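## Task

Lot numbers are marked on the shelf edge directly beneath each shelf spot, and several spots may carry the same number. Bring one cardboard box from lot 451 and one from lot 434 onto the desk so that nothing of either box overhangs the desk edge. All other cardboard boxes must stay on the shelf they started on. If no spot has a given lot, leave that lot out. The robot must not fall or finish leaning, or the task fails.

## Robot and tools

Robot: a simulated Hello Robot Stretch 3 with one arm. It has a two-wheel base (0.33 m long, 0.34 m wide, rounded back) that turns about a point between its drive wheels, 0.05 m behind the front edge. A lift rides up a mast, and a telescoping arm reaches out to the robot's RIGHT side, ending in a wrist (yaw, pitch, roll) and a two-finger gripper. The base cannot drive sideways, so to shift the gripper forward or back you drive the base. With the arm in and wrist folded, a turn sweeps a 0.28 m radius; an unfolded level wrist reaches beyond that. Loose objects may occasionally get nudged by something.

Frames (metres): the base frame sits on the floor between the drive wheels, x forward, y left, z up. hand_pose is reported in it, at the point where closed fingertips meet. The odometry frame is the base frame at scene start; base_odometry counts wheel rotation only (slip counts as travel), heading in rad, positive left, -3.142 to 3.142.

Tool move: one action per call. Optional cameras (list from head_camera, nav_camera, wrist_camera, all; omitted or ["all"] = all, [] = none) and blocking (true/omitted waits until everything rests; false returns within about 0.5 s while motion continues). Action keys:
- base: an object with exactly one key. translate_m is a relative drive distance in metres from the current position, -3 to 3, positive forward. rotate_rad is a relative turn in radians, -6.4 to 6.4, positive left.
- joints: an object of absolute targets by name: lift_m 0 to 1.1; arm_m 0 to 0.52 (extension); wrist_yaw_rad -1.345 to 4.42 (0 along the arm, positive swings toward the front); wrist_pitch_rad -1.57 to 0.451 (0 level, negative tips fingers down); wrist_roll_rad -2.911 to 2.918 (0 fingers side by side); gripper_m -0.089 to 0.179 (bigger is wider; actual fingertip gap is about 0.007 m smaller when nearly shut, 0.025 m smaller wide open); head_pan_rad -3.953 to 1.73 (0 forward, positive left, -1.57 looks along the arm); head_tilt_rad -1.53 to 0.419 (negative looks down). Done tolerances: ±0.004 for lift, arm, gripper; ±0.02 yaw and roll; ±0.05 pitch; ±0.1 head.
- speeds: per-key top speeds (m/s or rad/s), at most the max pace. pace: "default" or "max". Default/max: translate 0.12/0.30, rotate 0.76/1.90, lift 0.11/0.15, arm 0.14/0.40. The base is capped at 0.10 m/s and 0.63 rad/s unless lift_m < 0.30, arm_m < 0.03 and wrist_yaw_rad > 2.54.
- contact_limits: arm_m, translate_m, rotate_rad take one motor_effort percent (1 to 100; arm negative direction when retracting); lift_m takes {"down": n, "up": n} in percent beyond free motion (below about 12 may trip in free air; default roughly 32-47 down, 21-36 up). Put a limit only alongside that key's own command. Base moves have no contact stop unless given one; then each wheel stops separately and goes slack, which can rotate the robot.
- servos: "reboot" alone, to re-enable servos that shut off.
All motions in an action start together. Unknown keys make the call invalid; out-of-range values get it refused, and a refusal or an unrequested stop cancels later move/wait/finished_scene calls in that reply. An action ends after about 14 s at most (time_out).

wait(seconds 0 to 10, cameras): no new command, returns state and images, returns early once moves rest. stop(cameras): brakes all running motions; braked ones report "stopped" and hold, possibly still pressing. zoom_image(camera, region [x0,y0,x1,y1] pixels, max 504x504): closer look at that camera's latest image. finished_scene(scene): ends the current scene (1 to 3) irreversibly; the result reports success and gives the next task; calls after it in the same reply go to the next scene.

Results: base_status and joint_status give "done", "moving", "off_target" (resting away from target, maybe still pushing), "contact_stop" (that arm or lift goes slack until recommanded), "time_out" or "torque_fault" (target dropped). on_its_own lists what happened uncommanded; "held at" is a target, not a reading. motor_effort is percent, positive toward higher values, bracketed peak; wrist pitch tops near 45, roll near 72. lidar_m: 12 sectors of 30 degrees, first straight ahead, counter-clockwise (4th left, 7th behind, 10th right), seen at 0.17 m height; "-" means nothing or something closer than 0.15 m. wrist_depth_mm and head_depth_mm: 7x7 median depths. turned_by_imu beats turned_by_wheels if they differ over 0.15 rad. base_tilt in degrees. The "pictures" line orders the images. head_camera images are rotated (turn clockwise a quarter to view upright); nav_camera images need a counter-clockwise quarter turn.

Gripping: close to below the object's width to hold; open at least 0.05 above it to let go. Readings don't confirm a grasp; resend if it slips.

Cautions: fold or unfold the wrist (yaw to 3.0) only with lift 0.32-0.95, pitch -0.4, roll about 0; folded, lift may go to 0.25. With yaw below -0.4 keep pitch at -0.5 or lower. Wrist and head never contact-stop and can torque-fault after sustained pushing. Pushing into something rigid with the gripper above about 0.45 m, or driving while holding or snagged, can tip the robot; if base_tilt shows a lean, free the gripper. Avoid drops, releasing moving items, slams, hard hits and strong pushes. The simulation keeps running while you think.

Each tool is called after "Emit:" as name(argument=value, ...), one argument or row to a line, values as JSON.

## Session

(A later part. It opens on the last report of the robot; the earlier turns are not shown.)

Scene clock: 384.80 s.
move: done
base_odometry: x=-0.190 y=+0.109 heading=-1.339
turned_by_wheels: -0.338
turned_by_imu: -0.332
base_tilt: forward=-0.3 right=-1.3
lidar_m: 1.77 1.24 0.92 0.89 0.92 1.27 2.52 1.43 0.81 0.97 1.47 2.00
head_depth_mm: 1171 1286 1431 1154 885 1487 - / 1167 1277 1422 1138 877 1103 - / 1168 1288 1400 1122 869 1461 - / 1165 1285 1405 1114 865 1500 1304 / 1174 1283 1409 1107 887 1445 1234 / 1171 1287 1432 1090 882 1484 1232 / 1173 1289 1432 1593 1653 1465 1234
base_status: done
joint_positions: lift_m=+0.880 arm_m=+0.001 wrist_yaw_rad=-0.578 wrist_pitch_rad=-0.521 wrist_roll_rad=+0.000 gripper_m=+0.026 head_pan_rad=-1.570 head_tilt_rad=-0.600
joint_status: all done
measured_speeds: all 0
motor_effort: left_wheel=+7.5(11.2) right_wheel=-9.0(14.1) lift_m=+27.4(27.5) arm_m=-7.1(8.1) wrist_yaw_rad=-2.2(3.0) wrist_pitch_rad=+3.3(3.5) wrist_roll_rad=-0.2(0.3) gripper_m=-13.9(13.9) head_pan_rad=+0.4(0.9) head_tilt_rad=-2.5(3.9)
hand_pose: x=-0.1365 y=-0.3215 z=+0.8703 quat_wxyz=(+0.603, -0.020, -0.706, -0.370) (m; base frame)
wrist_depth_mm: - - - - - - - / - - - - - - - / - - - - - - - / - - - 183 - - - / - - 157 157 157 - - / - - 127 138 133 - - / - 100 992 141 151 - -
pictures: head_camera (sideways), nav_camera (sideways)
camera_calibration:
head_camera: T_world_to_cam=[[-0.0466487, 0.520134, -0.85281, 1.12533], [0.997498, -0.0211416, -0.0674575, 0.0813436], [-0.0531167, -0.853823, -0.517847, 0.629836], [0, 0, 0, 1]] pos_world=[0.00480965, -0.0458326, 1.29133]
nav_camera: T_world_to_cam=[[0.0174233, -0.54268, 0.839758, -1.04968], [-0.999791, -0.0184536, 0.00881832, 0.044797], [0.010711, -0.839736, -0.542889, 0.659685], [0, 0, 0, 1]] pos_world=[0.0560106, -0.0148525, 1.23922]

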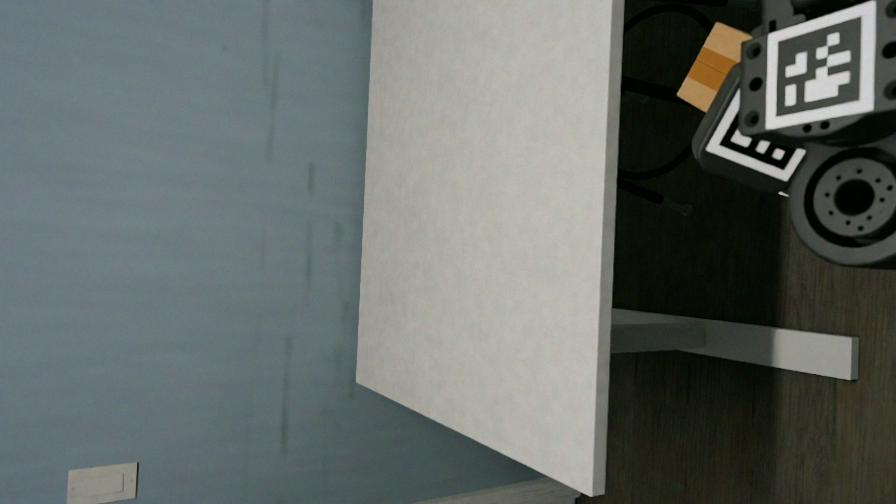

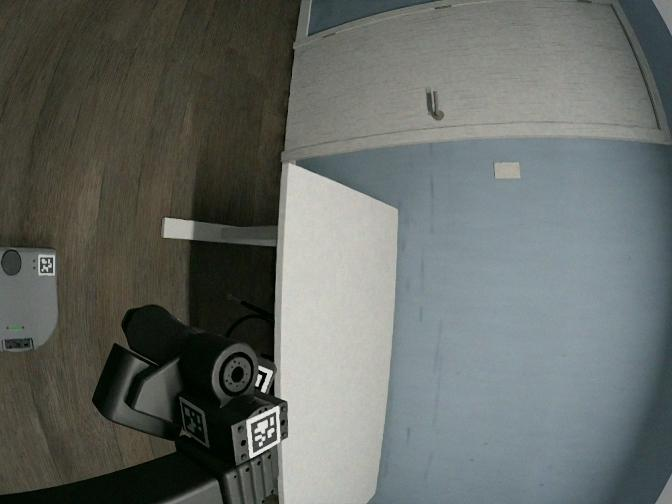

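Emit:
move(
  joints={"wrist_yaw_rad": 0.0, "arm_m": 0.45},
  cameras=["wrist_camera", "head_camera"],
)

Emit:
move(
  joints={"lift_m": 0.785},
  speeds={"lift_m": 0.06},
  cameras=["wrist_camera", "head_camera"],
)

Scene clock: 415.90 s.
move: done
base_odometry: x=-0.190 y=+0.109 heading=-1.339
turned_by_wheels: +0.000
turned_by_imu: +0.000
base_tilt: forward=-0.2 right=-1.2
lidar_m: 1.77 1.24 0.91 0.89 0.92 1.28 2.52 1.43 0.81 0.97 1.46 2.00
head_depth_mm: 1158 1275 1424 1153 311 - 1231 / 1168 1288 1383 411 389 1423 1256 / 1165 1285 593 979 865 1460 1254 / 1165 1286 1387 965 859 1494 1248 / 1171 1289 1414 1108 891 1443 1223 / 1169 1283 1423 1094 882 1476 1234 / 1168 1291 1438 1585 1657 1472 1231
base_status: not commanded
joint_positions: lift_m=+0.880 arm_m=+0.450 wrist_yaw_rad=-0.003 wrist_pitch_rad=-0.521 wrist_roll_rad=+0.000 gripper_m=+0.026 head_pan_rad=-1.570 head_tilt_rad=-0.600
joint_status: all done
measured_speeds: all 0
motor_effort: left_wheel=+6.5(7.7) right_wheel=-8.8(10.1) lift_m=+28.7(29.4) arm_m=+13.8(15.4) wrist_yaw_rad=+1.7(6.2) wrist_pitch_rad=+3.4(3.5) wrist_roll_rad=+0.1(0.3) gripper_m=-14.0(14.1) head_pan_rad=+1.3(1.3) head_tilt_rad=-1.7(3.0)
hand_pose: x=-0.0222 y=-0.8052 z=+0.8703 quat_wxyz=(+0.683, +0.181, -0.683, -0.183) (m; base frame)
wrist_depth_mm: - - - - - - - / - - - - - - - / - - - - - - - / - - - 178 - - - / - - 151 158 153 - - / - - 127 138 133 - - / 284 99 275 141 152 270 276
pictures: head_camera (sideways), wrist_camera
camera_calibration:
head_camera: T_world_to_cam=[[-0.046649, 0.520134, -0.85281, 1.12533], [0.997498, -0.021141, -0.0674575, 0.0813436], [-0.0531162, -0.853823, -0.517847, 0.629836], [0, 0, 0, 1]] pos_world=[0.00480968, -0.0458326, 1.29133]
wrist_camera: T_world_to_cam=[[-0.999104, -0.0307476, -0.0290843, -0.0149803], [0.00147737, 0.661429, -0.750006, 1.21792], [0.0422981, -0.749377, -0.660791, 0.138775], [0, 0, 0, 1]] pos_world=[-0.0226361, -0.702035, 1.00472]

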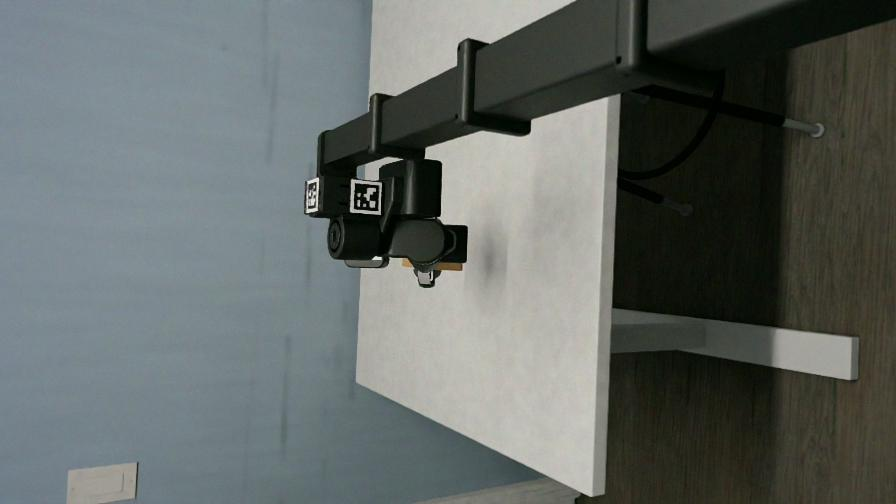

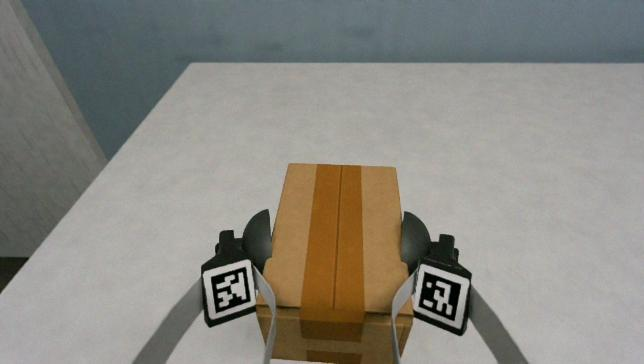

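Scene clock: 418.07 s.
move: done
base_odometry: x=-0.190 y=+0.109 heading=-1.339
turned_by_wheels: +0.000
turned_by_imu: +0.000
base_tilt: forward=-0.2 right=-1.1
lidar_m: 1.77 1.24 0.92 0.89 0.93 1.27 2.52 1.43 0.81 0.97 1.47 2.00
head_depth_mm: 1164 1284 1421 1150 883 1257 294 / 1169 1277 1417 1137 416 360 1172 / 1176 1280 1403 614 809 1468 1254 / 1165 1289 1415 723 860 1498 1248 / 1167 1287 1410 1109 891 1449 1235 / 1168 1290 1424 1091 882 1477 1241 / 1168 1285 1427 1592 1663 1479 1228
base_status: not commanded
joint_positions: lift_m=+0.785 arm_m=+0.450 wrist_yaw_rad=-0.003 wrist_pitch_rad=-0.521 wrist_roll_rad=+0.000 gripper_m=+0.026 head_pan_rad=-1.570 head_tilt_rad=-0.600
joint_status: all done
measured_speeds: all 0
motor_effort: left_wheel=+6.8(7.4) right_wheel=-9.1(10.1) lift_m=+24.3(28.0) arm_m=+11.5(13.6) wrist_yaw_rad=+2.1(3.8) wrist_pitch_rad=+3.3(3.4) wrist_roll_rad=-0.1(0.3) gripper_m=-13.8(14.2) head_pan_rad=+1.0(1.5) head_tilt_rad=-1.6(2.8)
hand_pose: x=-0.0222 y=-0.8052 z=+0.7753 quat_wxyz=(+0.683, +0.181, -0.683, -0.183) (m; base frame)
wrist_depth_mm: - - - - - - - / - - - - - - - / - - - - - - - / 282 273 270 178 265 272 268 / 248 247 233 158 157 240 238 / 217 216 127 138 133 209 209 / 191 108 185 141 153 179 185
pictures: head_camera (sideways), wrist_camera
camera_calibration:
head_camera: T_world_to_cam=[[-0.0466488, 0.520134, -0.85281, 1.12533], [0.997498, -0.0211412, -0.0674575, 0.0813436], [-0.0531164, -0.853823, -0.517847, 0.629836], [0, 0, 0, 1]] pos_world=[0.00480967, -0.0458326, 1.29133]
wrist_camera: T_world_to_cam=[[-0.999104, -0.0307476, -0.0290843, -0.0177434], [0.00147734, 0.661429, -0.750006, 1.14667], [0.0422981, -0.749377, -0.660791, 0.076], [0, 0, 0, 1]] pos_world=[-0.0226361, -0.702037, 0.909716]

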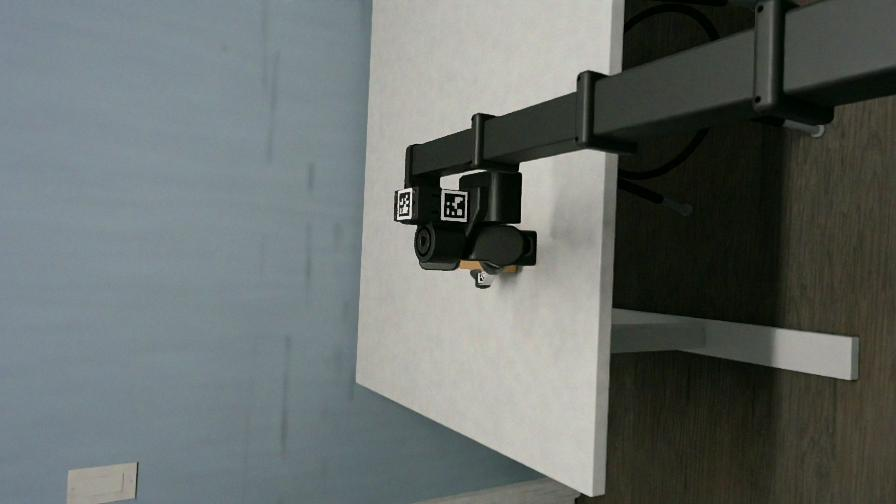

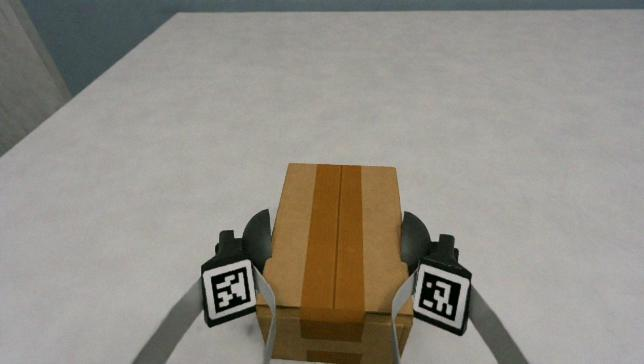

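Emit:
move(
  joints={"lift_m": 0.773},
  speeds={"lift_m": 0.03},
  cameras=[],
)

Emit:
move(
  joints={"lift_m": 0.769},
  speeds={"lift_m": 0.02},
  cameras=[],
)

Emit:
move(
  joints={"lift_m": 0.766},
  speeds={"lift_m": 0.02},
  cameras=["wrist_camera"],
)

Scene clock: 427.00 s.
move: done
base_odometry: x=-0.190 y=+0.109 heading=-1.339
turned_by_wheels: +0.000
turned_by_imu: +0.000
base_tilt: forward=-0.4 right=-1.2
lidar_m: 1.77 1.24 0.92 0.89 0.92 1.27 2.52 1.43 0.81 0.97 1.47 2.00
head_depth_mm: 1164 1282 1421 1153 884 1487 300 / 1169 1284 1419 1132 447 363 318 / 1166 1284 1404 624 805 1457 1253 / 1165 1284 1405 742 829 1499 1240 / 1169 1289 1403 1106 888 1440 1232 / 1164 1293 1427 1093 884 1485 1235 / 1166 1294 1439 1590 1658 1468 1233
base_status: not commanded
joint_positions: lift_m=+0.773 arm_m=+0.450 wrist_yaw_rad=-0.003 wrist_pitch_rad=-0.521 wrist_roll_rad=+0.000 gripper_m=+0.026 head_pan_rad=-1.570 head_tilt_rad=-0.600
joint_status: all done
measured_speeds: all 0
motor_effort: left_wheel=+7.0(7.1) right_wheel=-8.5(9.6) lift_m=+24.0(25.3) arm_m=+8.1(8.9) wrist_yaw_rad=+2.6(3.7) wrist_pitch_rad=+3.4(3.5) wrist_roll_rad=-0.2(0.3) gripper_m=-13.3(14.0) head_pan_rad=+1.1(1.7) head_tilt_rad=-1.3(2.5)
hand_pose: x=-0.0222 y=-0.8052 z=+0.7633 quat_wxyz=(+0.683, +0.181, -0.683, -0.183) (m; base frame)
wrist_depth_mm: - - - - - - - / - - - - - - - / - - - - - - - / 267 270 268 178 255 262 259 / 232 231 218 157 156 225 223 / 203 202 127 137 133 196 195 / 180 108 173 141 153 123 174
pictures: none
No camera images: "cameras" was empty.

Scene clock: 427.60 s.
move: done
base_odometry: x=-0.190 y=+0.109 heading=-1.339
turned_by_wheels: +0.000
turned_by_imu: +0.000
base_tilt: forward=-0.3 right=-1.1
lidar_m: 1.77 1.24 0.92 0.89 0.92 1.27 2.52 1.43 0.81 0.97 1.47 2.00
head_depth_mm: 1171 1282 1428 1149 885 1482 304 / 1171 1279 1417 1140 469 368 317 / 1167 1281 1403 633 806 1462 1252 / 1167 1284 1404 745 831 1495 1243 / 1170 1286 1398 1106 890 1451 1234 / 1168 1284 1431 1094 885 1482 1229 / 1175 1282 1453 1583 1650 1476 1224
base_status: not commanded
joint_positions: lift_m=+0.769 arm_m=+0.450 wrist_yaw_rad=-0.003 wrist_pitch_rad=-0.519 wrist_roll_rad=+0.000 gripper_m=+0.026 head_pan_rad=-1.570 head_tilt_rad=-0.600
joint_status: all done
measured_speeds: all 0
motor_effort: left_wheel=+6.6(7.4) right_wheel=-8.7(9.8) lift_m=+23.2(26.5) arm_m=+7.3(8.5) wrist_yaw_rad=+2.1(3.1) wrist_pitch_rad=+3.0(3.4) wrist_roll_rad=+0.0(0.3) gripper_m=-13.2(14.2) head_pan_rad=+1.2(1.9) head_tilt_rad=-1.6(2.1)
hand_pose: x=-0.0222 y=-0.8055 z=+0.7597 quat_wxyz=(+0.683, +0.181, -0.683, -0.183) (m; base frame)
wrist_depth_mm: - - - - - - - / - - - - - - - / - - - - - - - / 260 259 264 183 253 258 257 / 229 227 213 158 155 221 218 / 199 198 127 138 131 193 191 / 176 108 170 140 151 163 170
pictures: none
No camera images: "cameras" was empty.

Scene clock: 428.13 s.
move: done
base_odometry: x=-0.190 y=+0.109 heading=-1.339
turned_by_wheels: +0.000
turned_by_imu: +0.000
base_tilt: forward=-0.2 right=-1.2
lidar_m: 1.77 1.25 0.92 0.89 0.92 1.27 2.53 1.43 0.81 0.97 1.47 1.99
head_depth_mm: 1165 1284 1420 1145 880 1483 306 / 1171 1279 1422 1134 475 371 317 / 1170 1285 1404 636 809 1472 1259 / 1169 1286 1408 892 830 1495 1243 / 1169 1295 1407 1104 888 1453 1239 / 1171 1290 1431 1094 883 1481 1228 / 1171 1293 1432 1584 1651 1469 1228
base_status: not commanded
joint_positions: lift_m=+0.766 arm_m=+0.450 wrist_yaw_rad=-0.003 wrist_pitch_rad=-0.507 wrist_roll_rad=+0.000 gripper_m=+0.026 head_pan_rad=-1.570 head_tilt_rad=-0.600
joint_status: all done
measured_speeds: all 0
motor_effort: left_wheel=+6.7(7.1) right_wheel=-9.2(9.4) lift_m=+21.0(23.3) arm_m=+6.9(8.0) wrist_yaw_rad=+1.8(3.4) wrist_pitch_rad=+0.9(2.9) wrist_roll_rad=+0.1(0.3) gripper_m=-13.3(14.2) head_pan_rad=+1.6(1.8) head_tilt_rad=-1.4(2.3)
hand_pose: x=-0.0222 y=-0.8073 z=+0.7592 quat_wxyz=(+0.685, +0.177, -0.684, -0.179) (m; base frame)
wrist_depth_mm: - - - - - - - / - - - - - - - / - - - - - - - / 270 268 266 185 254 258 258 / 229 228 214 158 156 221 220 / 198 198 129 137 130 193 192 / 176 108 170 140 149 164 170
pictures: wrist_camera
camera_calibration:
wrist_camera: T_world_to_cam=[[-0.999099, -0.0313459, -0.0286177, -0.019074], [0.00131283, 0.651093, -0.758997, 1.1344], [0.0424242, -0.75835, -0.650465, 0.0487647], [0, 0, 0, 1]] pos_world=[-0.0226149, -0.702219, 0.892182]

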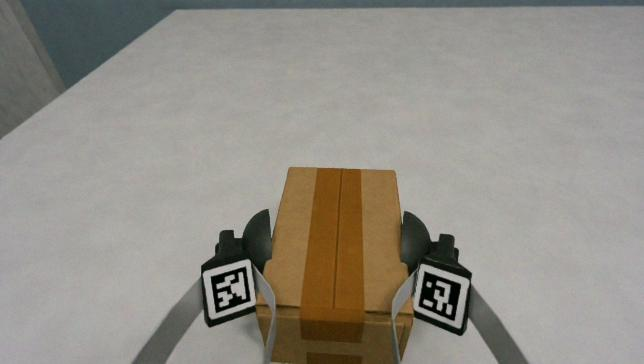

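Emit:
move(
  joints={"lift_m": 0.7645},
  speeds={"lift_m": 0.02},
  cameras=[],
)

Emit:
move(
  joints={"gripper_m": 0.1},
  cameras=["wrist_camera"],
)

Scene clock: 433.17 s.
move: done
base_odometry: x=-0.190 y=+0.109 heading=-1.339
turned_by_wheels: +0.000
turned_by_imu: +0.000
base_tilt: forward=-0.3 right=-1.3
lidar_m: 1.77 1.25 0.92 0.89 0.92 1.28 2.52 1.43 0.81 0.97 1.47 1.99
head_depth_mm: 1172 1283 1422 1144 883 1492 308 / 1166 1282 1421 1133 493 373 322 / 1168 1279 1403 637 805 1461 1256 / 1179 1288 1401 892 827 1484 1250 / 1176 1287 1410 1106 889 1453 1235 / 1165 1290 1427 1096 883 1474 1228 / 1169 1286 1447 1587 1667 1474 1233
base_status: not commanded
joint_positions: lift_m=+0.764 arm_m=+0.450 wrist_yaw_rad=-0.003 wrist_pitch_rad=-0.501 wrist_roll_rad=+0.000 gripper_m=+0.026 head_pan_rad=-1.570 head_tilt_rad=-0.600
joint_status: all done
measured_speeds: all 0
motor_effort: left_wheel=+7.1(7.1) right_wheel=-9.2(9.8) lift_m=+20.3(26.3) arm_m=+4.3(4.8) wrist_yaw_rad=+2.0(2.9) wrist_pitch_rad=-0.2(0.8) wrist_roll_rad=-0.2(0.3) gripper_m=-13.6(14.2) head_pan_rad=+1.6(2.0) head_tilt_rad=-1.3(1.7)
hand_pose: x=-0.0222 y=-0.8082 z=+0.7591 quat_wxyz=(+0.685, +0.174, -0.685, -0.177) (m; base frame)
wrist_depth_mm: - - - - - - - / - - - - - - - / - - - - - - - / 264 270 266 181 254 261 258 / 230 228 215 159 157 222 222 / 199 199 129 138 133 193 192 / 176 108 170 143 163 164 170
pictures: none
No camera images: "cameras" was empty.

Scene clock: 434.43 s.
move: done
base_odometry: x=-0.190 y=+0.109 heading=-1.339
turned_by_wheels: +0.000
turned_by_imu: +0.000
base_tilt: forward=-0.4 right=-1.2
lidar_m: 1.77 1.24 0.92 0.89 0.92 1.27 2.52 1.43 0.81 0.96 1.47 1.99
head_depth_mm: 1171 1277 1433 1141 888 1478 307 / 1170 1288 1418 1134 494 373 322 / 1163 1283 1405 636 807 1468 1248 / 1173 1290 1410 918 831 1497 1250 / 1176 1280 1399 1107 888 1439 1237 / 1171 1282 1429 1097 883 1481 1235 / 1171 1294 1429 1576 1660 1469 1233
base_status: not commanded
joint_positions: lift_m=+0.764 arm_m=+0.450 wrist_yaw_rad=-0.003 wrist_pitch_rad=-0.511 wrist_roll_rad=+0.000 gripper_m=+0.100 head_pan_rad=-1.570 head_tilt_rad=-0.600
joint_status: all done
measured_speeds: all 0
motor_effort: left_wheel=+6.9(7.2) right_wheel=-8.9(9.6) lift_m=+25.7(26.3) arm_m=+3.4(5.0) wrist_yaw_rad=+2.1(3.7) wrist_pitch_rad=+1.5(1.7) wrist_roll_rad=-0.1(0.3) gripper_m=+0.3(79.3) head_pan_rad=+1.6(2.1) head_tilt_rad=-0.8(2.0)
hand_pose: x=-0.0222 y=-0.8067 z=+0.7569 quat_wxyz=(+0.684, +0.178, -0.684, -0.180) (m; base frame)
wrist_depth_mm: - - - - - - - / - - - - - - - / - - - - - - - / 264 265 262 181 257 255 252 / 225 223 156 155 153 222 216 / 196 126 132 134 134 127 189 / 177 125 167 144 162 121 167
pictures: wrist_camera
camera_calibration:
wrist_camera: T_world_to_cam=[[-0.999099, -0.0312301, -0.0287519, -0.0189269], [0.00132363, 0.654065, -0.756437, 1.13272], [0.0424292, -0.755793, -0.653435, 0.0519914], [0, 0, 0, 1]] pos_world=[-0.0226151, -0.702169, 0.890259]

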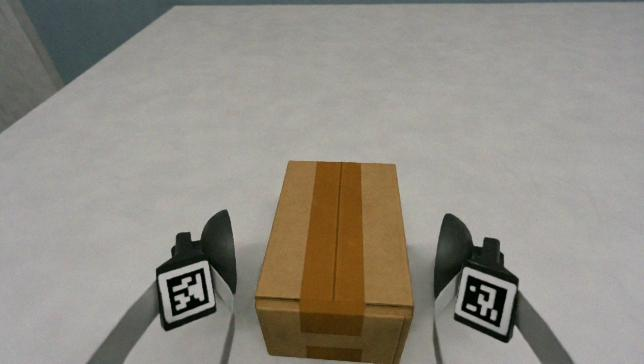

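Emit:
move(
  joints={"gripper_m": 0.15, "lift_m": 0.784},
  speeds={"lift_m": 0.05},
  cameras=[],
)

Emit:
move(
  joints={"arm_m": 0.25},
  cameras=["wrist_camera"],
)

Emit:
move(
  joints={"arm_m": 0.0, "lift_m": 0.9, "gripper_m": 0.0},
  pace="max",
  cameras=["head_camera"],
)

Scene clock: 444.10 s.
move: done
base_odometry: x=-0.190 y=+0.109 heading=-1.339
turned_by_wheels: +0.000
turned_by_imu: +0.000
base_tilt: forward=-0.4 right=-1.1
lidar_m: 1.77 1.24 0.92 0.89 0.92 1.28 2.52 1.43 0.81 0.97 1.46 2.00
head_depth_mm: 1171 1282 1427 1153 880 1284 296 / 1166 1280 1426 1137 431 362 325 / 1167 1284 1404 616 811 1464 1256 / 1165 1276 1411 724 837 1491 1245 / 1170 1279 1403 1101 886 1436 1225 / 1167 1284 1431 1089 880 1481 1237 / 1171 1288 1427 1595 1664 1467 1233
base_status: not commanded
joint_positions: lift_m=+0.784 arm_m=+0.450 wrist_yaw_rad=-0.003 wrist_pitch_rad=-0.512 wrist_roll_rad=+0.000 gripper_m=+0.150 head_pan_rad=-1.570 head_tilt_rad=-0.600
joint_status: all done
measured_speeds: all 0
motor_effort: left_wheel=+6.9(7.0) right_wheel=-8.7(10.0) lift_m=+30.9(33.2) arm_m=-0.4(1.1) wrist_yaw_rad=+2.5(3.1) wrist_pitch_rad=+1.7(1.8) wrist_roll_rad=+0.1(0.2) gripper_m=+0.5(83.3) head_pan_rad=+1.8(2.1) head_tilt_rad=-0.8(1.5)
hand_pose: x=-0.0222 y=-0.8066 z=+0.7762 quat_wxyz=(+0.684, +0.178, -0.684, -0.180) (m; base frame)
wrist_depth_mm: - - - - - - - / - - - - - - - / - - - - - - - / - 275 273 203 267 275 271 / 251 241 247 180 237 242 241 / 223 128 216 157 206 125 205 / - 183 185 146 184 183 111
pictures: none
No camera images: "cameras" was empty.

Scene clock: 446.80 s.
move: done
base_odometry: x=-0.190 y=+0.109 heading=-1.339
turned_by_wheels: +0.000
turned_by_imu: +0.000
base_tilt: forward=-0.2 right=-1.3
lidar_m: 1.77 1.25 0.92 0.89 0.92 1.28 2.52 1.43 0.81 0.97 1.46 1.99
head_depth_mm: 1165 1281 1425 1152 882 1296 298 / 1169 1283 1417 1140 449 363 1181 / 1171 1279 1411 1127 449 1384 1250 / 1167 1288 1399 1111 474 1411 1245 / 1172 1284 1410 1102 886 1446 1233 / 1177 1298 1438 1093 886 1483 1234 / 1174 1292 1437 1584 1674 1467 1231
base_status: not commanded
joint_positions: lift_m=+0.784 arm_m=+0.250 wrist_yaw_rad=-0.003 wrist_pitch_rad=-0.512 wrist_roll_rad=+0.000 gripper_m=+0.150 head_pan_rad=-1.570 head_tilt_rad=-0.600
joint_status: all done
measured_speeds: all 0
motor_effort: left_wheel=+6.6(7.4) right_wheel=-8.9(9.6) lift_m=+26.1(31.3) arm_m=-12.1(14.8) wrist_yaw_rad=+1.9(3.4) wrist_pitch_rad=+1.6(1.8) wrist_roll_rad=+0.1(0.5) gripper_m=+0.9(1.2) head_pan_rad=+1.6(2.5) head_tilt_rad=-0.8(1.8)
hand_pose: x=-0.0222 y=-0.6066 z=+0.7762 quat_wxyz=(+0.684, +0.178, -0.684, -0.180) (m; base frame)
wrist_depth_mm: - - - - - - - / - - - 310 - - - / - - - 312 - - - / - 276 274 277 277 275 273 / 252 243 247 246 245 242 243 / 231 128 223 220 218 125 206 / 912 915 961 956 932 633 111
pictures: wrist_camera
camera_calibration:
wrist_camera: T_world_to_cam=[[-0.999099, -0.0312081, -0.0287774, -0.0120877], [0.00132559, 0.65463, -0.755948, 1.01643], [0.0424303, -0.755305, -0.653999, 0.216614], [0, 0, 0, 1]] pos_world=[-0.0226151, -0.502153, 0.909685]

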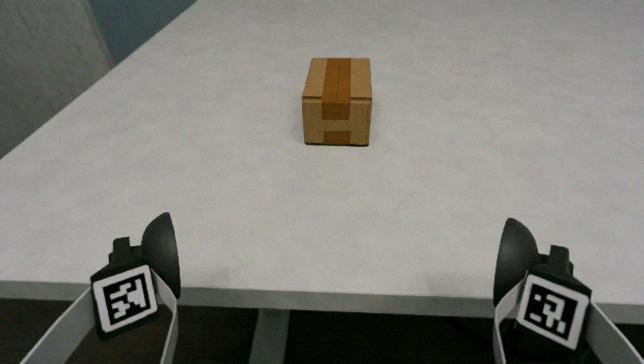

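Scene clock: 448.83 s.
move: done
base_odometry: x=-0.190 y=+0.109 heading=-1.339
turned_by_wheels: +0.000
turned_by_imu: +0.000
base_tilt: forward=-0.3 right=-1.0
lidar_m: 1.77 1.25 0.92 0.89 0.92 1.28 2.52 1.43 0.81 0.97 1.47 1.99
head_depth_mm: 1166 1281 1430 1146 884 1621 - / 1167 1280 1418 1138 875 1574 - / 1172 1289 1401 1130 871 1269 - / 1169 1283 1416 1118 867 288 - / 1180 1287 1403 1102 894 1429 1238 / 1169 1289 1433 1094 880 1469 1230 / 1168 1286 1423 1588 1650 1472 1232
base_status: not commanded
joint_positions: lift_m=+0.900 arm_m=+0.001 wrist_yaw_rad=-0.003 wrist_pitch_rad=-0.513 wrist_roll_rad=+0.000 gripper_m=+0.000 head_pan_rad=-1.570 head_tilt_rad=-0.600
joint_status: all done
measured_speeds: all 0
motor_effort: left_wheel=+6.9(7.3) right_wheel=-8.6(9.7) lift_m=+29.3(33.6) arm_m=-12.9(14.5) wrist_yaw_rad=+1.5(3.0) wrist_pitch_rad=+1.9(2.1) wrist_roll_rad=+0.2(0.3) gripper_m=-0.8(80.4) head_pan_rad=+2.5(2.7) head_tilt_rad=-0.1(1.6)
hand_pose: x=-0.0221 y=-0.3569 z=+0.8919 quat_wxyz=(+0.684, +0.179, -0.684, -0.181) (m; base frame)
wrist_depth_mm: - - - - - - - / - - - 580 - - - / - - - - - - - / - - - - - - - / - - - 154 - - - / - - - 130 - - - / - - - - - - -
pictures: head_camera (sideways)
camera_calibration:
head_camera: T_world_to_cam=[[-0.0466489, 0.520134, -0.85281, 1.12533], [0.997498, -0.0211411, -0.0674575, 0.0813436], [-0.0531163, -0.853823, -0.517847, 0.629836], [0, 0, 0, 1]] pos_world=[0.00480967, -0.0458326, 1.29133]

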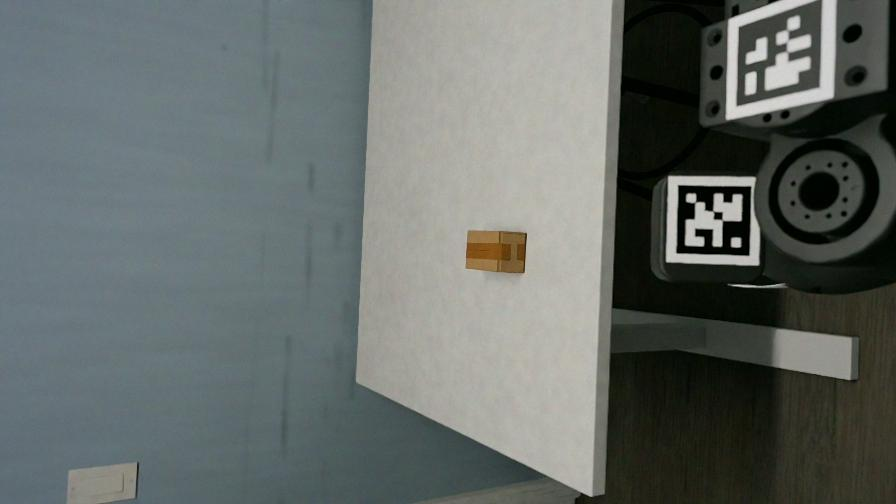

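Emit:
move(
  joints={"wrist_yaw_rad": 3.0, "wrist_pitch_rad": -0.4, "head_pan_rad": 0.0, "head_tilt_rad": -0.3},
  cameras=[],
)

Emit:
move(
  joints={"lift_m": 0.28},
  base={"rotate_rad": 3.14},
  pace="max",
  cameras=["nav_camera"],
)

Scene clock: 467.67 s.
move: done
base_odometry: x=-0.190 y=+0.109 heading=-1.339
turned_by_wheels: +0.000
turned_by_imu: +0.000
base_tilt: forward=-0.5 right=-1.2
lidar_m: 1.77 1.24 0.92 0.89 0.92 1.27 2.52 1.43 0.81 0.97 1.47 1.99
head_depth_mm: 1929 2051 2147 2281 2300 1997 1600 / 1948 2019 2154 2294 2273 1994 1588 / 1927 2019 2171 2239 2375 1972 1590 / 1729 2018 2123 2078 2051 1976 1576 / 1909 2044 2147 2258 2354 1991 1562 / 1927 2039 2164 2270 2349 1982 1559 / 1925 2057 2120 2254 2198 2004 1559
base_status: not commanded
joint_positions: lift_m=+0.900 arm_m=+0.001 wrist_yaw_rad=+2.997 wrist_pitch_rad=-0.421 wrist_roll_rad=+0.000 gripper_m=+0.000 head_pan_rad=+0.006 head_tilt_rad=-0.295
joint_status: all done
measured_speeds: all 0
motor_effort: left_wheel=+6.6(7.2) right_wheel=-8.6(9.8) lift_m=+28.5(29.1) arm_m=-11.0(12.9) wrist_yaw_rad=+1.9(4.9) wrist_pitch_rad=+3.4(5.2) wrist_roll_rad=+0.1(0.3) gripper_m=-0.7(1.4) head_pan_rad=-2.6(5.4) head_tilt_rad=-2.4(7.6)
hand_pose: x=+0.0111 y=+0.0762 z=+0.9121 quat_wxyz=(+0.198, +0.700, +0.097, +0.679) (m; base frame)
wrist_depth_mm: 829 139 871 878 911 930 985 / 931 150 941 972 994 - - / 988 164 - - - - - / - 182 - - - - - / - - 214 154 - - - / - - 219 130 - - - / - - 111 - - - -
pictures: none
No camera images: "cameras" was empty.

Scene clock: 473.17 s.
move: done
base_odometry: x=-0.190 y=+0.109 heading=+1.801
turned_by_wheels: +3.140
turned_by_imu: +3.088
base_tilt: forward=-0.3 right=-1.2
lidar_m: 2.52 1.43 0.81 0.97 1.45 1.93 1.77 1.28 0.92 0.89 0.92 1.23
head_depth_mm: 2227 2351 2480 2624 2711 2093 1601 / 2246 2379 2468 2596 2695 2067 1580 / 2259 2331 2456 2570 2724 2037 1575 / 2266 2334 2473 2571 2665 2042 1551 / 2221 2325 2426 2593 2701 2045 1554 / 2190 2321 2460 2535 2646 2034 1549 / 2216 2311 2415 2562 2634 2014 1537
base_status: done
joint_positions: lift_m=+0.280 arm_m=+0.001 wrist_yaw_rad=+2.997 wrist_pitch_rad=-0.419 wrist_roll_rad=+0.000 gripper_m=+0.000 head_pan_rad=+0.000 head_tilt_rad=-0.300
joint_status: all done
measured_speeds: all 0
motor_effort: left_wheel=-6.0(14.8) right_wheel=+7.2(14.0) lift_m=+30.0(30.1) arm_m=-13.1(13.5) wrist_yaw_rad=+1.0(3.5) wrist_pitch_rad=+3.0(3.3) wrist_roll_rad=-0.3(0.3) gripper_m=-0.7(1.5) head_pan_rad=-2.3(3.7) head_tilt_rad=-2.9(4.2)
hand_pose: x=+0.0111 y=+0.0764 z=+0.2924 quat_wxyz=(+0.197, +0.700, +0.097, +0.679) (m; base frame)
wrist_depth_mm: - 139 - - - - - / - 149 - - - - - / 983 164 199 953 916 903 894 / 752 185 680 727 723 711 713 / 619 584 215 154 600 590 592 / 525 518 221 130 494 502 506 / 282 274 121 266 423 438 440
pictures: nav_camera (sideways)
camera_calibration:
nav_camera: T_world_to_cam=[[0.270548, 0.0170058, 0.962556, -1.21145], [0.0142244, -0.999805, 0.0136658, 0.0322961], [0.962601, 0.00999452, -0.270738, 0.299728], [0, 0, 0, 1]] pos_world=[0.0387771, 0.0498959, 1.24679]

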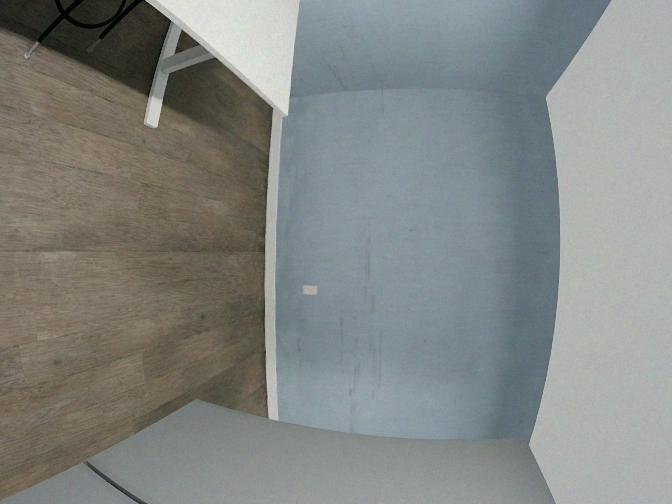

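Emit:
move(
  base={"translate_m": 1.95},
  joints={"head_pan_rad": -1.57, "head_tilt_rad": -0.3},
  pace="max",
  cameras=["nav_camera"],
)

Scene clock: 497.53 s.
move: done
base_odometry: x=-0.634 y=+2.008 heading=+1.801
turned_by_wheels: +0.000
turned_by_imu: +0.001
base_tilt: forward=-0.3 right=-1.3
lidar_m: 0.58 0.60 0.81 1.45 1.30 1.65 3.61 1.23 0.96 2.32 0.84 0.60
head_depth_mm: 2038 1199 1171 1158 1146 1128 1119 / 2077 2177 2289 2408 2516 1987 1463 / 2068 2174 2241 2402 2530 2058 1575 / 2061 2155 2259 2363 2478 2041 1561 / 2050 2149 2265 2366 2446 2027 1562 / 2030 2128 2237 2367 2469 2044 1559 / 1812 1841 1863 1895 1930 1843 1537
base_status: done
joint_positions: lift_m=+0.280 arm_m=+0.001 wrist_yaw_rad=+2.997 wrist_pitch_rad=-0.419 wrist_roll_rad=+0.000 gripper_m=+0.000 head_pan_rad=-1.570 head_tilt_rad=-0.300
joint_status: all done
measured_speeds: all 0
motor_effort: left_wheel=+0.1(13.2) right_wheel=+5.5(13.5) lift_m=+24.4(31.4) arm_m=+0.4(9.0) wrist_yaw_rad=+1.6(3.4) wrist_pitch_rad=+3.0(3.3) wrist_roll_rad=-0.1(0.4) gripper_m=-0.8(1.7) head_pan_rad=+3.1(4.8) head_tilt_rad=+0.4(4.2)
hand_pose: x=+0.0110 y=+0.0764 z=+0.2924 quat_wxyz=(+0.197, +0.700, +0.097, +0.680) (m; base frame)
wrist_depth_mm: - 139 - - - - - / - 149 - - - - - / 956 163 898 939 927 882 736 / 753 185 683 735 727 717 664 / 616 597 215 155 596 598 592 / 524 519 220 131 491 507 501 / 284 278 121 265 422 441 439
pictures: nav_camera (sideways)
camera_calibration:
nav_camera: T_world_to_cam=[[0.0173051, -0.270529, 0.962556, -1.2099], [-0.999789, -0.0153305, 0.0136658, 0.0384816], [0.0110595, -0.96259, -0.270738, 0.305532], [0, 0, 0, 1]] pos_world=[0.056032, -0.0326219, 1.24679]

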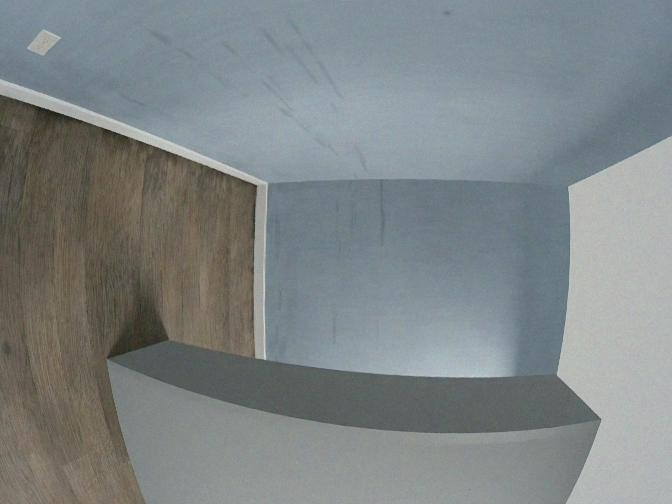

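Emit:
move(
  base={"rotate_rad": -1.571},
  pace="max",
  cameras=[],
)

Emit:
move(
  base={"translate_m": 1.84},
  pace="max",
  cameras=["nav_camera"],
)

Scene clock: 530.30 s.
move: done
base_odometry: x=-0.634 y=+2.008 heading=+0.230
turned_by_wheels: -1.571
turned_by_imu: -1.541
base_tilt: forward=-0.4 right=-1.2
lidar_m: 2.24 0.83 0.60 0.58 0.60 0.82 1.45 1.29 1.65 3.30 1.21 0.96
head_depth_mm: 3159 3971 3983 3524 2891 2078 1573 / 3181 3929 - - 3080 2070 1579 / 3168 3859 - - 3012 2059 1575 / 3253 3841 - - 2985 2060 1568 / 3267 3978 - - 2957 2047 1557 / 3252 3876 3569 3879 2938 2027 1555 / 3376 2542 2578 2652 2563 2018 1539
base_status: done
joint_positions: lift_m=+0.280 arm_m=+0.001 wrist_yaw_rad=+2.997 wrist_pitch_rad=-0.419 wrist_roll_rad=+0.000 gripper_m=+0.000 head_pan_rad=-1.570 head_tilt_rad=-0.300
joint_status: not commanded
measured_speeds: all 0
motor_effort: left_wheel=+6.6(14.8) right_wheel=-8.8(15.3) lift_m=+25.7(26.6) arm_m=-3.8(4.6) wrist_yaw_rad=+1.1(3.0) wrist_pitch_rad=+3.0(3.2) wrist_roll_rad=-0.2(0.3) gripper_m=-0.4(1.5) head_pan_rad=+2.4(3.2) head_tilt_rad=+1.3(2.5)
hand_pose: x=+0.0110 y=+0.0764 z=+0.2924 quat_wxyz=(+0.197, +0.700, +0.097, +0.680) (m; base frame)
wrist_depth_mm: - 139 - - - - - / - 149 - - - - - / - 163 195 713 726 755 760 / 692 185 675 729 739 724 704 / 615 593 215 154 595 591 581 / 527 521 219 131 495 505 501 / 284 275 121 266 420 441 436
pictures: none
No camera images: "cameras" was empty.

Scene clock: 537.83 s.
move: done
base_odometry: x=+1.158 y=+2.427 heading=+0.230
turned_by_wheels: +0.000
turned_by_imu: +0.002
base_tilt: forward=-0.3 right=-1.2
lidar_m: 0.48 0.50 0.60 0.58 0.60 0.82 2.28 0.69 1.40 1.88 0.69 0.50
head_depth_mm: 2031 2092 2184 1452 1442 1505 1506 / 2921 2572 2227 2370 2406 2027 1579 / 3208 3959 - - 2963 2064 1574 / 3213 3959 - - 2975 2052 1557 / 3109 3854 - - 2939 2054 1560 / 2099 2162 2239 2309 2344 1962 1553 / 1407 1425 1448 1478 1518 1543 1459
base_status: done
joint_positions: lift_m=+0.280 arm_m=+0.001 wrist_yaw_rad=+2.997 wrist_pitch_rad=-0.419 wrist_roll_rad=+0.000 gripper_m=+0.000 head_pan_rad=-1.570 head_tilt_rad=-0.300
joint_status: not commanded
measured_speeds: all 0
motor_effort: left_wheel=+1.2(16.6) right_wheel=+6.8(10.7) lift_m=+28.1(28.4) arm_m=-11.3(13.3) wrist_yaw_rad=+1.8(3.3) wrist_pitch_rad=+3.1(3.2) wrist_roll_rad=-0.1(0.4) gripper_m=-1.0(1.6) head_pan_rad=+1.8(3.3) head_tilt_rad=+3.4(4.4)
hand_pose: x=+0.0110 y=+0.0764 z=+0.2924 quat_wxyz=(+0.197, +0.700, +0.097, +0.680) (m; base frame)
wrist_depth_mm: - 139 - - - - 567 / - 149 - - - - 575 / - 164 196 708 737 732 574 / 691 185 680 733 724 717 583 / 619 591 214 154 597 588 553 / 526 517 221 131 498 503 503 / 284 274 121 267 427 444 438
pictures: nav_camera (sideways)
camera_calibration:
nav_camera: T_world_to_cam=[[0.017305, -0.270529, 0.962556, -1.2099], [-0.999789, -0.0153301, 0.0136658, 0.0384816], [0.0110591, -0.96259, -0.270737, 0.305532], [0, 0, 0, 1]] pos_world=[0.056032, -0.0326219, 1.24679]

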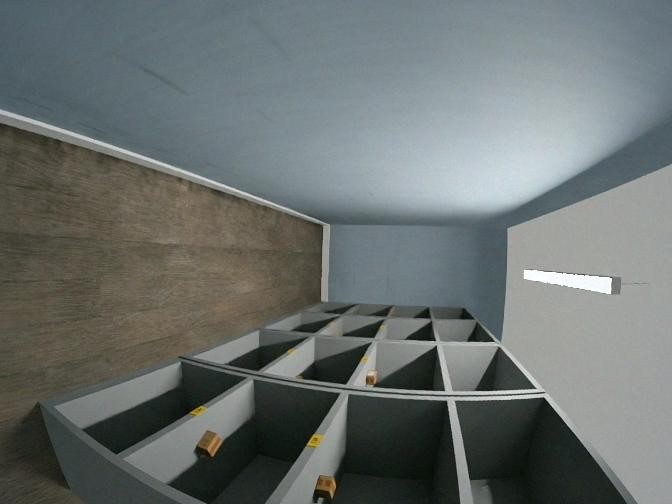

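Emit:
move(
  base={"rotate_rad": -1.571},
  joints={"head_pan_rad": -0.75, "head_tilt_rad": -0.45},
  pace="max",
  cameras=["head_camera", "nav_camera"],
)

Scene clock: 556.60 s.
move: done
base_odometry: x=+1.158 y=+2.427 heading=-1.341
turned_by_wheels: -1.571
turned_by_imu: -1.541
base_tilt: forward=-0.3 right=-1.0
lidar_m: 1.75 0.68 0.50 0.49 0.51 0.60 0.58 0.60 0.84 2.46 0.69 1.42
head_depth_mm: 641 714 806 921 1081 1628 1403 / 572 627 696 784 899 1043 1248 / 594 628 664 713 784 875 1005 / 876 1326 1372 945 1337 1047 1251 / 1148 1442 1489 1637 1265 1488 1319 / 1213 1351 1375 1545 1467 1592 1366 / 1145 1246 1317 1443 1600 1643 1352
base_status: done
joint_positions: lift_m=+0.280 arm_m=+0.001 wrist_yaw_rad=+2.997 wrist_pitch_rad=-0.419 wrist_roll_rad=+0.000 gripper_m=+0.000 head_pan_rad=-0.745 head_tilt_rad=-0.450
joint_status: all done
measured_speeds: all 0
motor_effort: left_wheel=+5.8(14.8) right_wheel=-8.4(15.3) lift_m=+29.5(29.8) arm_m=-12.1(13.4) wrist_yaw_rad=+1.2(3.0) wrist_pitch_rad=+3.1(3.1) wrist_roll_rad=-0.2(0.3) gripper_m=-1.2(1.5) head_pan_rad=-3.2(5.1) head_tilt_rad=-4.3(7.4)
hand_pose: x=+0.0110 y=+0.0764 z=+0.2924 quat_wxyz=(+0.197, +0.700, +0.097, +0.680) (m; base frame)
wrist_depth_mm: 469 139 486 498 508 524 530 / 516 149 527 543 553 563 574 / 563 163 569 589 610 625 644 / 603 186 623 651 665 676 679 / 621 593 214 154 596 592 586 / 519 520 220 130 489 507 506 / 282 277 121 265 419 439 437
pictures: head_camera (sideways), nav_camera (sideways)
camera_calibration:
head_camera: T_world_to_cam=[[-0.315432, 0.228199, -0.921102, 1.21605], [0.699891, 0.711428, -0.0634245, 0.0779214], [0.640824, -0.664677, -0.384121, 0.451596], [0, 0, 0, 1]] pos_world=[0.0396501, -0.0327714, 1.29851]
nav_camera: T_world_to_cam=[[0.313398, -0.266118, 0.911572, -1.14515], [-0.666247, -0.745645, 0.0113774, 0.0394288], [0.676681, -0.610897, -0.410984, 0.483991], [0, 0, 0, 1]] pos_world=[0.05765, 0.0203238, 1.24235]

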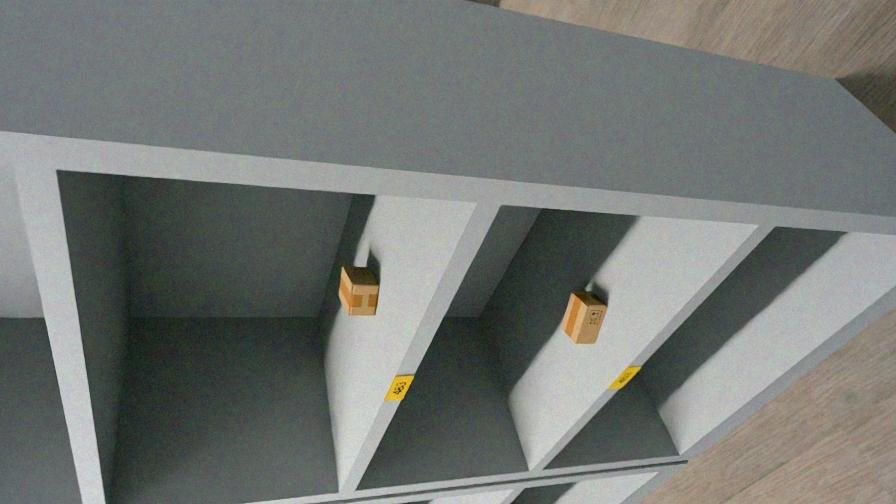

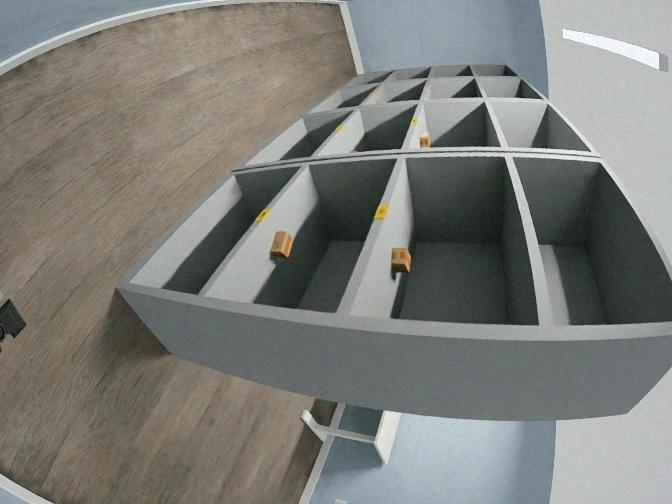

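Emit:
zoom_image(
  camera="head_camera",
  region=[380, 370, 420, 405],
)

Emit:
zoom_image(
  camera="head_camera",
  region=[605, 358, 648, 396],
)

Emit:
move(
  base={"translate_m": 1.0},
  pace="max",
  cameras=["head_camera", "nav_camera"],
)

Scaled by 12.600 from the camera's 896x504 image, which has a finer 1280x720 frame.

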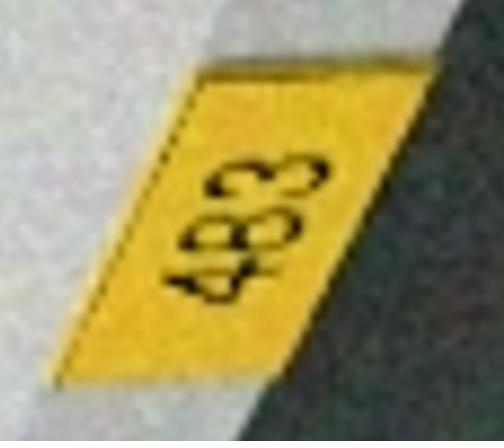

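Scaled by 11.721 from the camera's 896x504 image, which has a finer 1280x720 frame.

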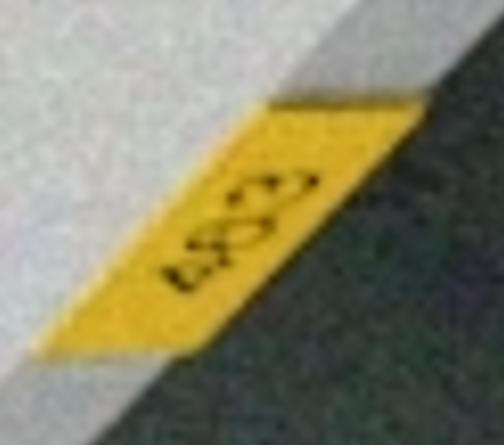

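Scene clock: 566.53 s.
move: done
base_odometry: x=+1.386 y=+1.454 heading=-1.341
turned_by_wheels: +0.000
turned_by_imu: +0.001
base_tilt: forward=-0.3 right=-1.3
lidar_m: 1.66 0.64 0.48 0.46 0.48 0.67 1.57 0.76 0.75 1.00 0.64 1.38
head_depth_mm: 506 536 575 651 707 927 820 / 551 586 618 655 700 772 821 / 719 1201 1264 879 1293 913 929 / 888 1352 1396 948 1301 1080 1289 / 1180 1402 1450 1623 1333 1541 1322 / 1173 1288 1336 1475 1458 1587 1358 / 1100 1200 1293 1431 1846 1618 1359
base_status: done
joint_positions: lift_m=+0.280 arm_m=+0.001 wrist_yaw_rad=+2.998 wrist_pitch_rad=-0.419 wrist_roll_rad=+0.000 gripper_m=+0.000 head_pan_rad=-0.750 head_tilt_rad=-0.451
joint_status: not commanded
measured_speeds: all 0
motor_effort: left_wheel=+5.7(14.2) right_wheel=+0.3(14.4) lift_m=+26.5(31.6) arm_m=-10.1(12.1) wrist_yaw_rad=+1.1(3.1) wrist_pitch_rad=+3.0(3.2) wrist_roll_rad=+0.0(0.3) gripper_m=-1.0(1.5) head_pan_rad=-3.1(3.9) head_tilt_rad=-0.2(4.5)
hand_pose: x=+0.0110 y=+0.0764 z=+0.2924 quat_wxyz=(+0.197, +0.700, +0.097, +0.680) (m; base frame)
wrist_depth_mm: 450 139 468 478 488 497 506 / 498 150 504 519 532 548 552 / 539 163 546 574 585 602 616 / 573 185 592 614 644 646 651 / 612 594 214 154 591 588 595 / 524 520 221 130 492 503 501 / 282 275 121 266 419 442 436
pictures: head_camera (sideways), nav_camera (sideways)
camera_calibration:
head_camera: T_world_to_cam=[[-0.315171, 0.230379, -0.920648, 1.21545], [0.703092, 0.708261, -0.0634616, 0.07795], [0.637439, -0.667301, -0.385201, 0.453021], [0, 0, 0, 1]] pos_world=[0.0394965, -0.0329222, 1.29846]
nav_camera: T_world_to_cam=[[0.312956, -0.26828, 0.91109, -1.14452], [-0.66965, -0.74259, 0.0113584, 0.0394743], [0.673519, -0.613666, -0.412052, 0.4854], [0, 0, 0, 1]] pos_world=[0.0576916, 0.0201347, 1.24232]

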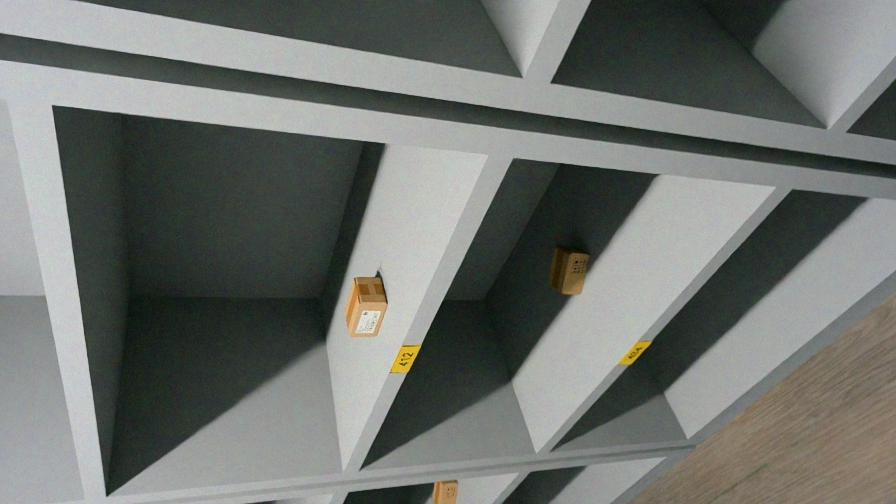

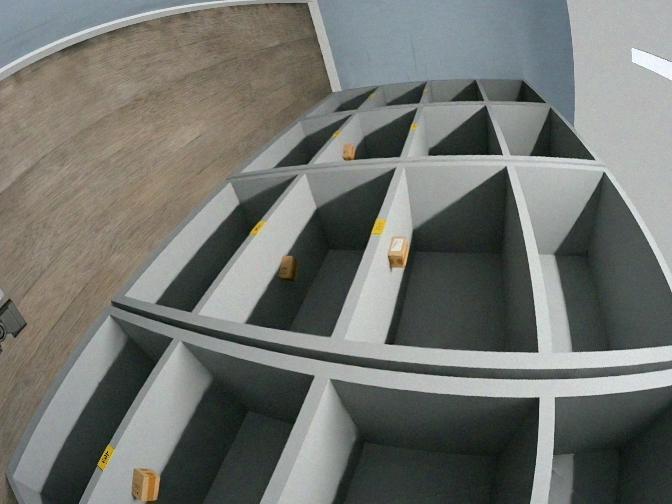

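Emit:
zoom_image(
  camera="head_camera",
  region=[615, 335, 655, 370],
)

Emit:
zoom_image(
  camera="head_camera",
  region=[385, 340, 425, 378],
)

Emit:
zoom_image(
  camera="nav_camera",
  region=[320, 100, 440, 200],
)

Scaled by 12.600 from the camera's 896x504 image, which has a finer 1280x720 frame.

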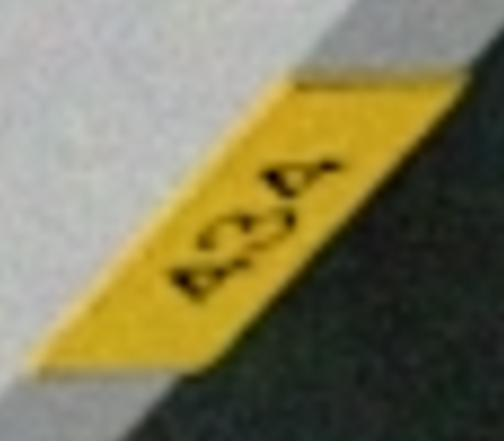

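Scaled by 12.600 from the camera's 896x504 image, which has a finer 1280x720 frame.

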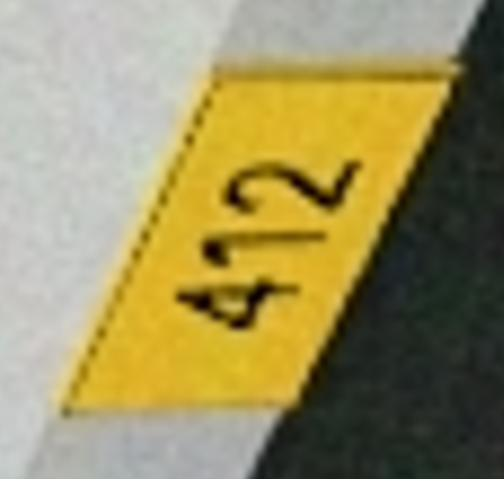

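Scaled by 4.200 from the camera's 672x504 image, which has a finer 792x594 frame.

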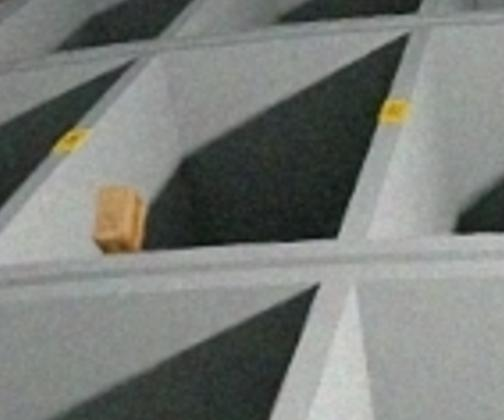

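Emit:
move(
  base={"translate_m": 0.82},
  joints={"head_pan_rad": -1.57, "head_tilt_rad": -0.75},
  pace="max",
  cameras=["head_camera"],
)

Scene clock: 597.67 s.
move: done
base_odometry: x=+1.573 y=+0.655 heading=-1.341
turned_by_wheels: +0.000
turned_by_imu: +0.001
base_tilt: forward=-0.3 right=-1.2
lidar_m: 1.59 0.61 0.46 0.44 0.47 0.65 1.92 1.42 0.69 1.02 0.72 1.49
head_depth_mm: 840 895 668 1104 968 1116 1180 / 842 899 663 1193 960 1290 1176 / 843 901 653 1193 956 1275 1165 / 847 903 647 1179 974 1275 1165 / 848 900 640 1167 967 1262 1160 / 849 881 662 1157 962 1259 1147 / 851 866 655 1143 954 1232 1145
base_status: done
joint_positions: lift_m=+0.280 arm_m=+0.001 wrist_yaw_rad=+2.998 wrist_pitch_rad=-0.419 wrist_roll_rad=+0.000 gripper_m=+0.000 head_pan_rad=-1.570 head_tilt_rad=-0.753
joint_status: all done
measured_speeds: all 0
motor_effort: left_wheel=+2.2(13.5) right_wheel=+5.5(14.3) lift_m=+27.8(31.5) arm_m=-7.1(8.7) wrist_yaw_rad=+1.7(3.1) wrist_pitch_rad=+3.1(3.2) wrist_roll_rad=+0.0(0.4) gripper_m=-0.7(1.5) head_pan_rad=+2.9(5.4) head_tilt_rad=+2.7(8.1)
hand_pose: x=+0.0109 y=+0.0764 z=+0.2924 quat_wxyz=(+0.197, +0.700, +0.097, +0.680) (m; base frame)
wrist_depth_mm: 430 139 452 456 467 483 487 / 470 150 488 500 512 522 530 / 514 163 521 551 564 576 585 / 562 185 568 600 603 626 642 / 597 586 215 154 594 593 592 / 527 517 221 130 493 499 509 / 283 276 121 266 422 439 439
pictures: head_camera (sideways)
camera_calibration:
head_camera: T_world_to_cam=[[-0.0466736, 0.643971, -0.763625, 1.00906], [0.99749, -0.0107079, -0.0699977, 0.084637], [-0.0532533, -0.764975, -0.641855, 0.791166], [0, 0, 0, 1]] pos_world=[0.0048039, -0.0436748, 1.28428]

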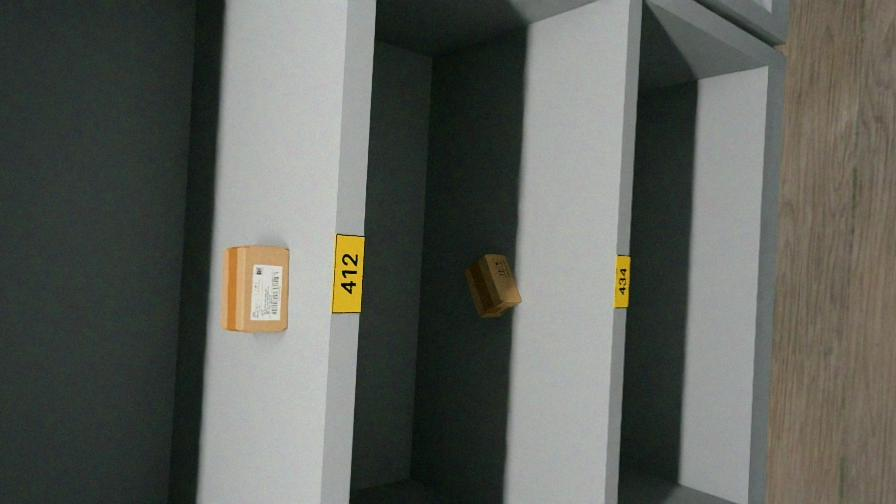

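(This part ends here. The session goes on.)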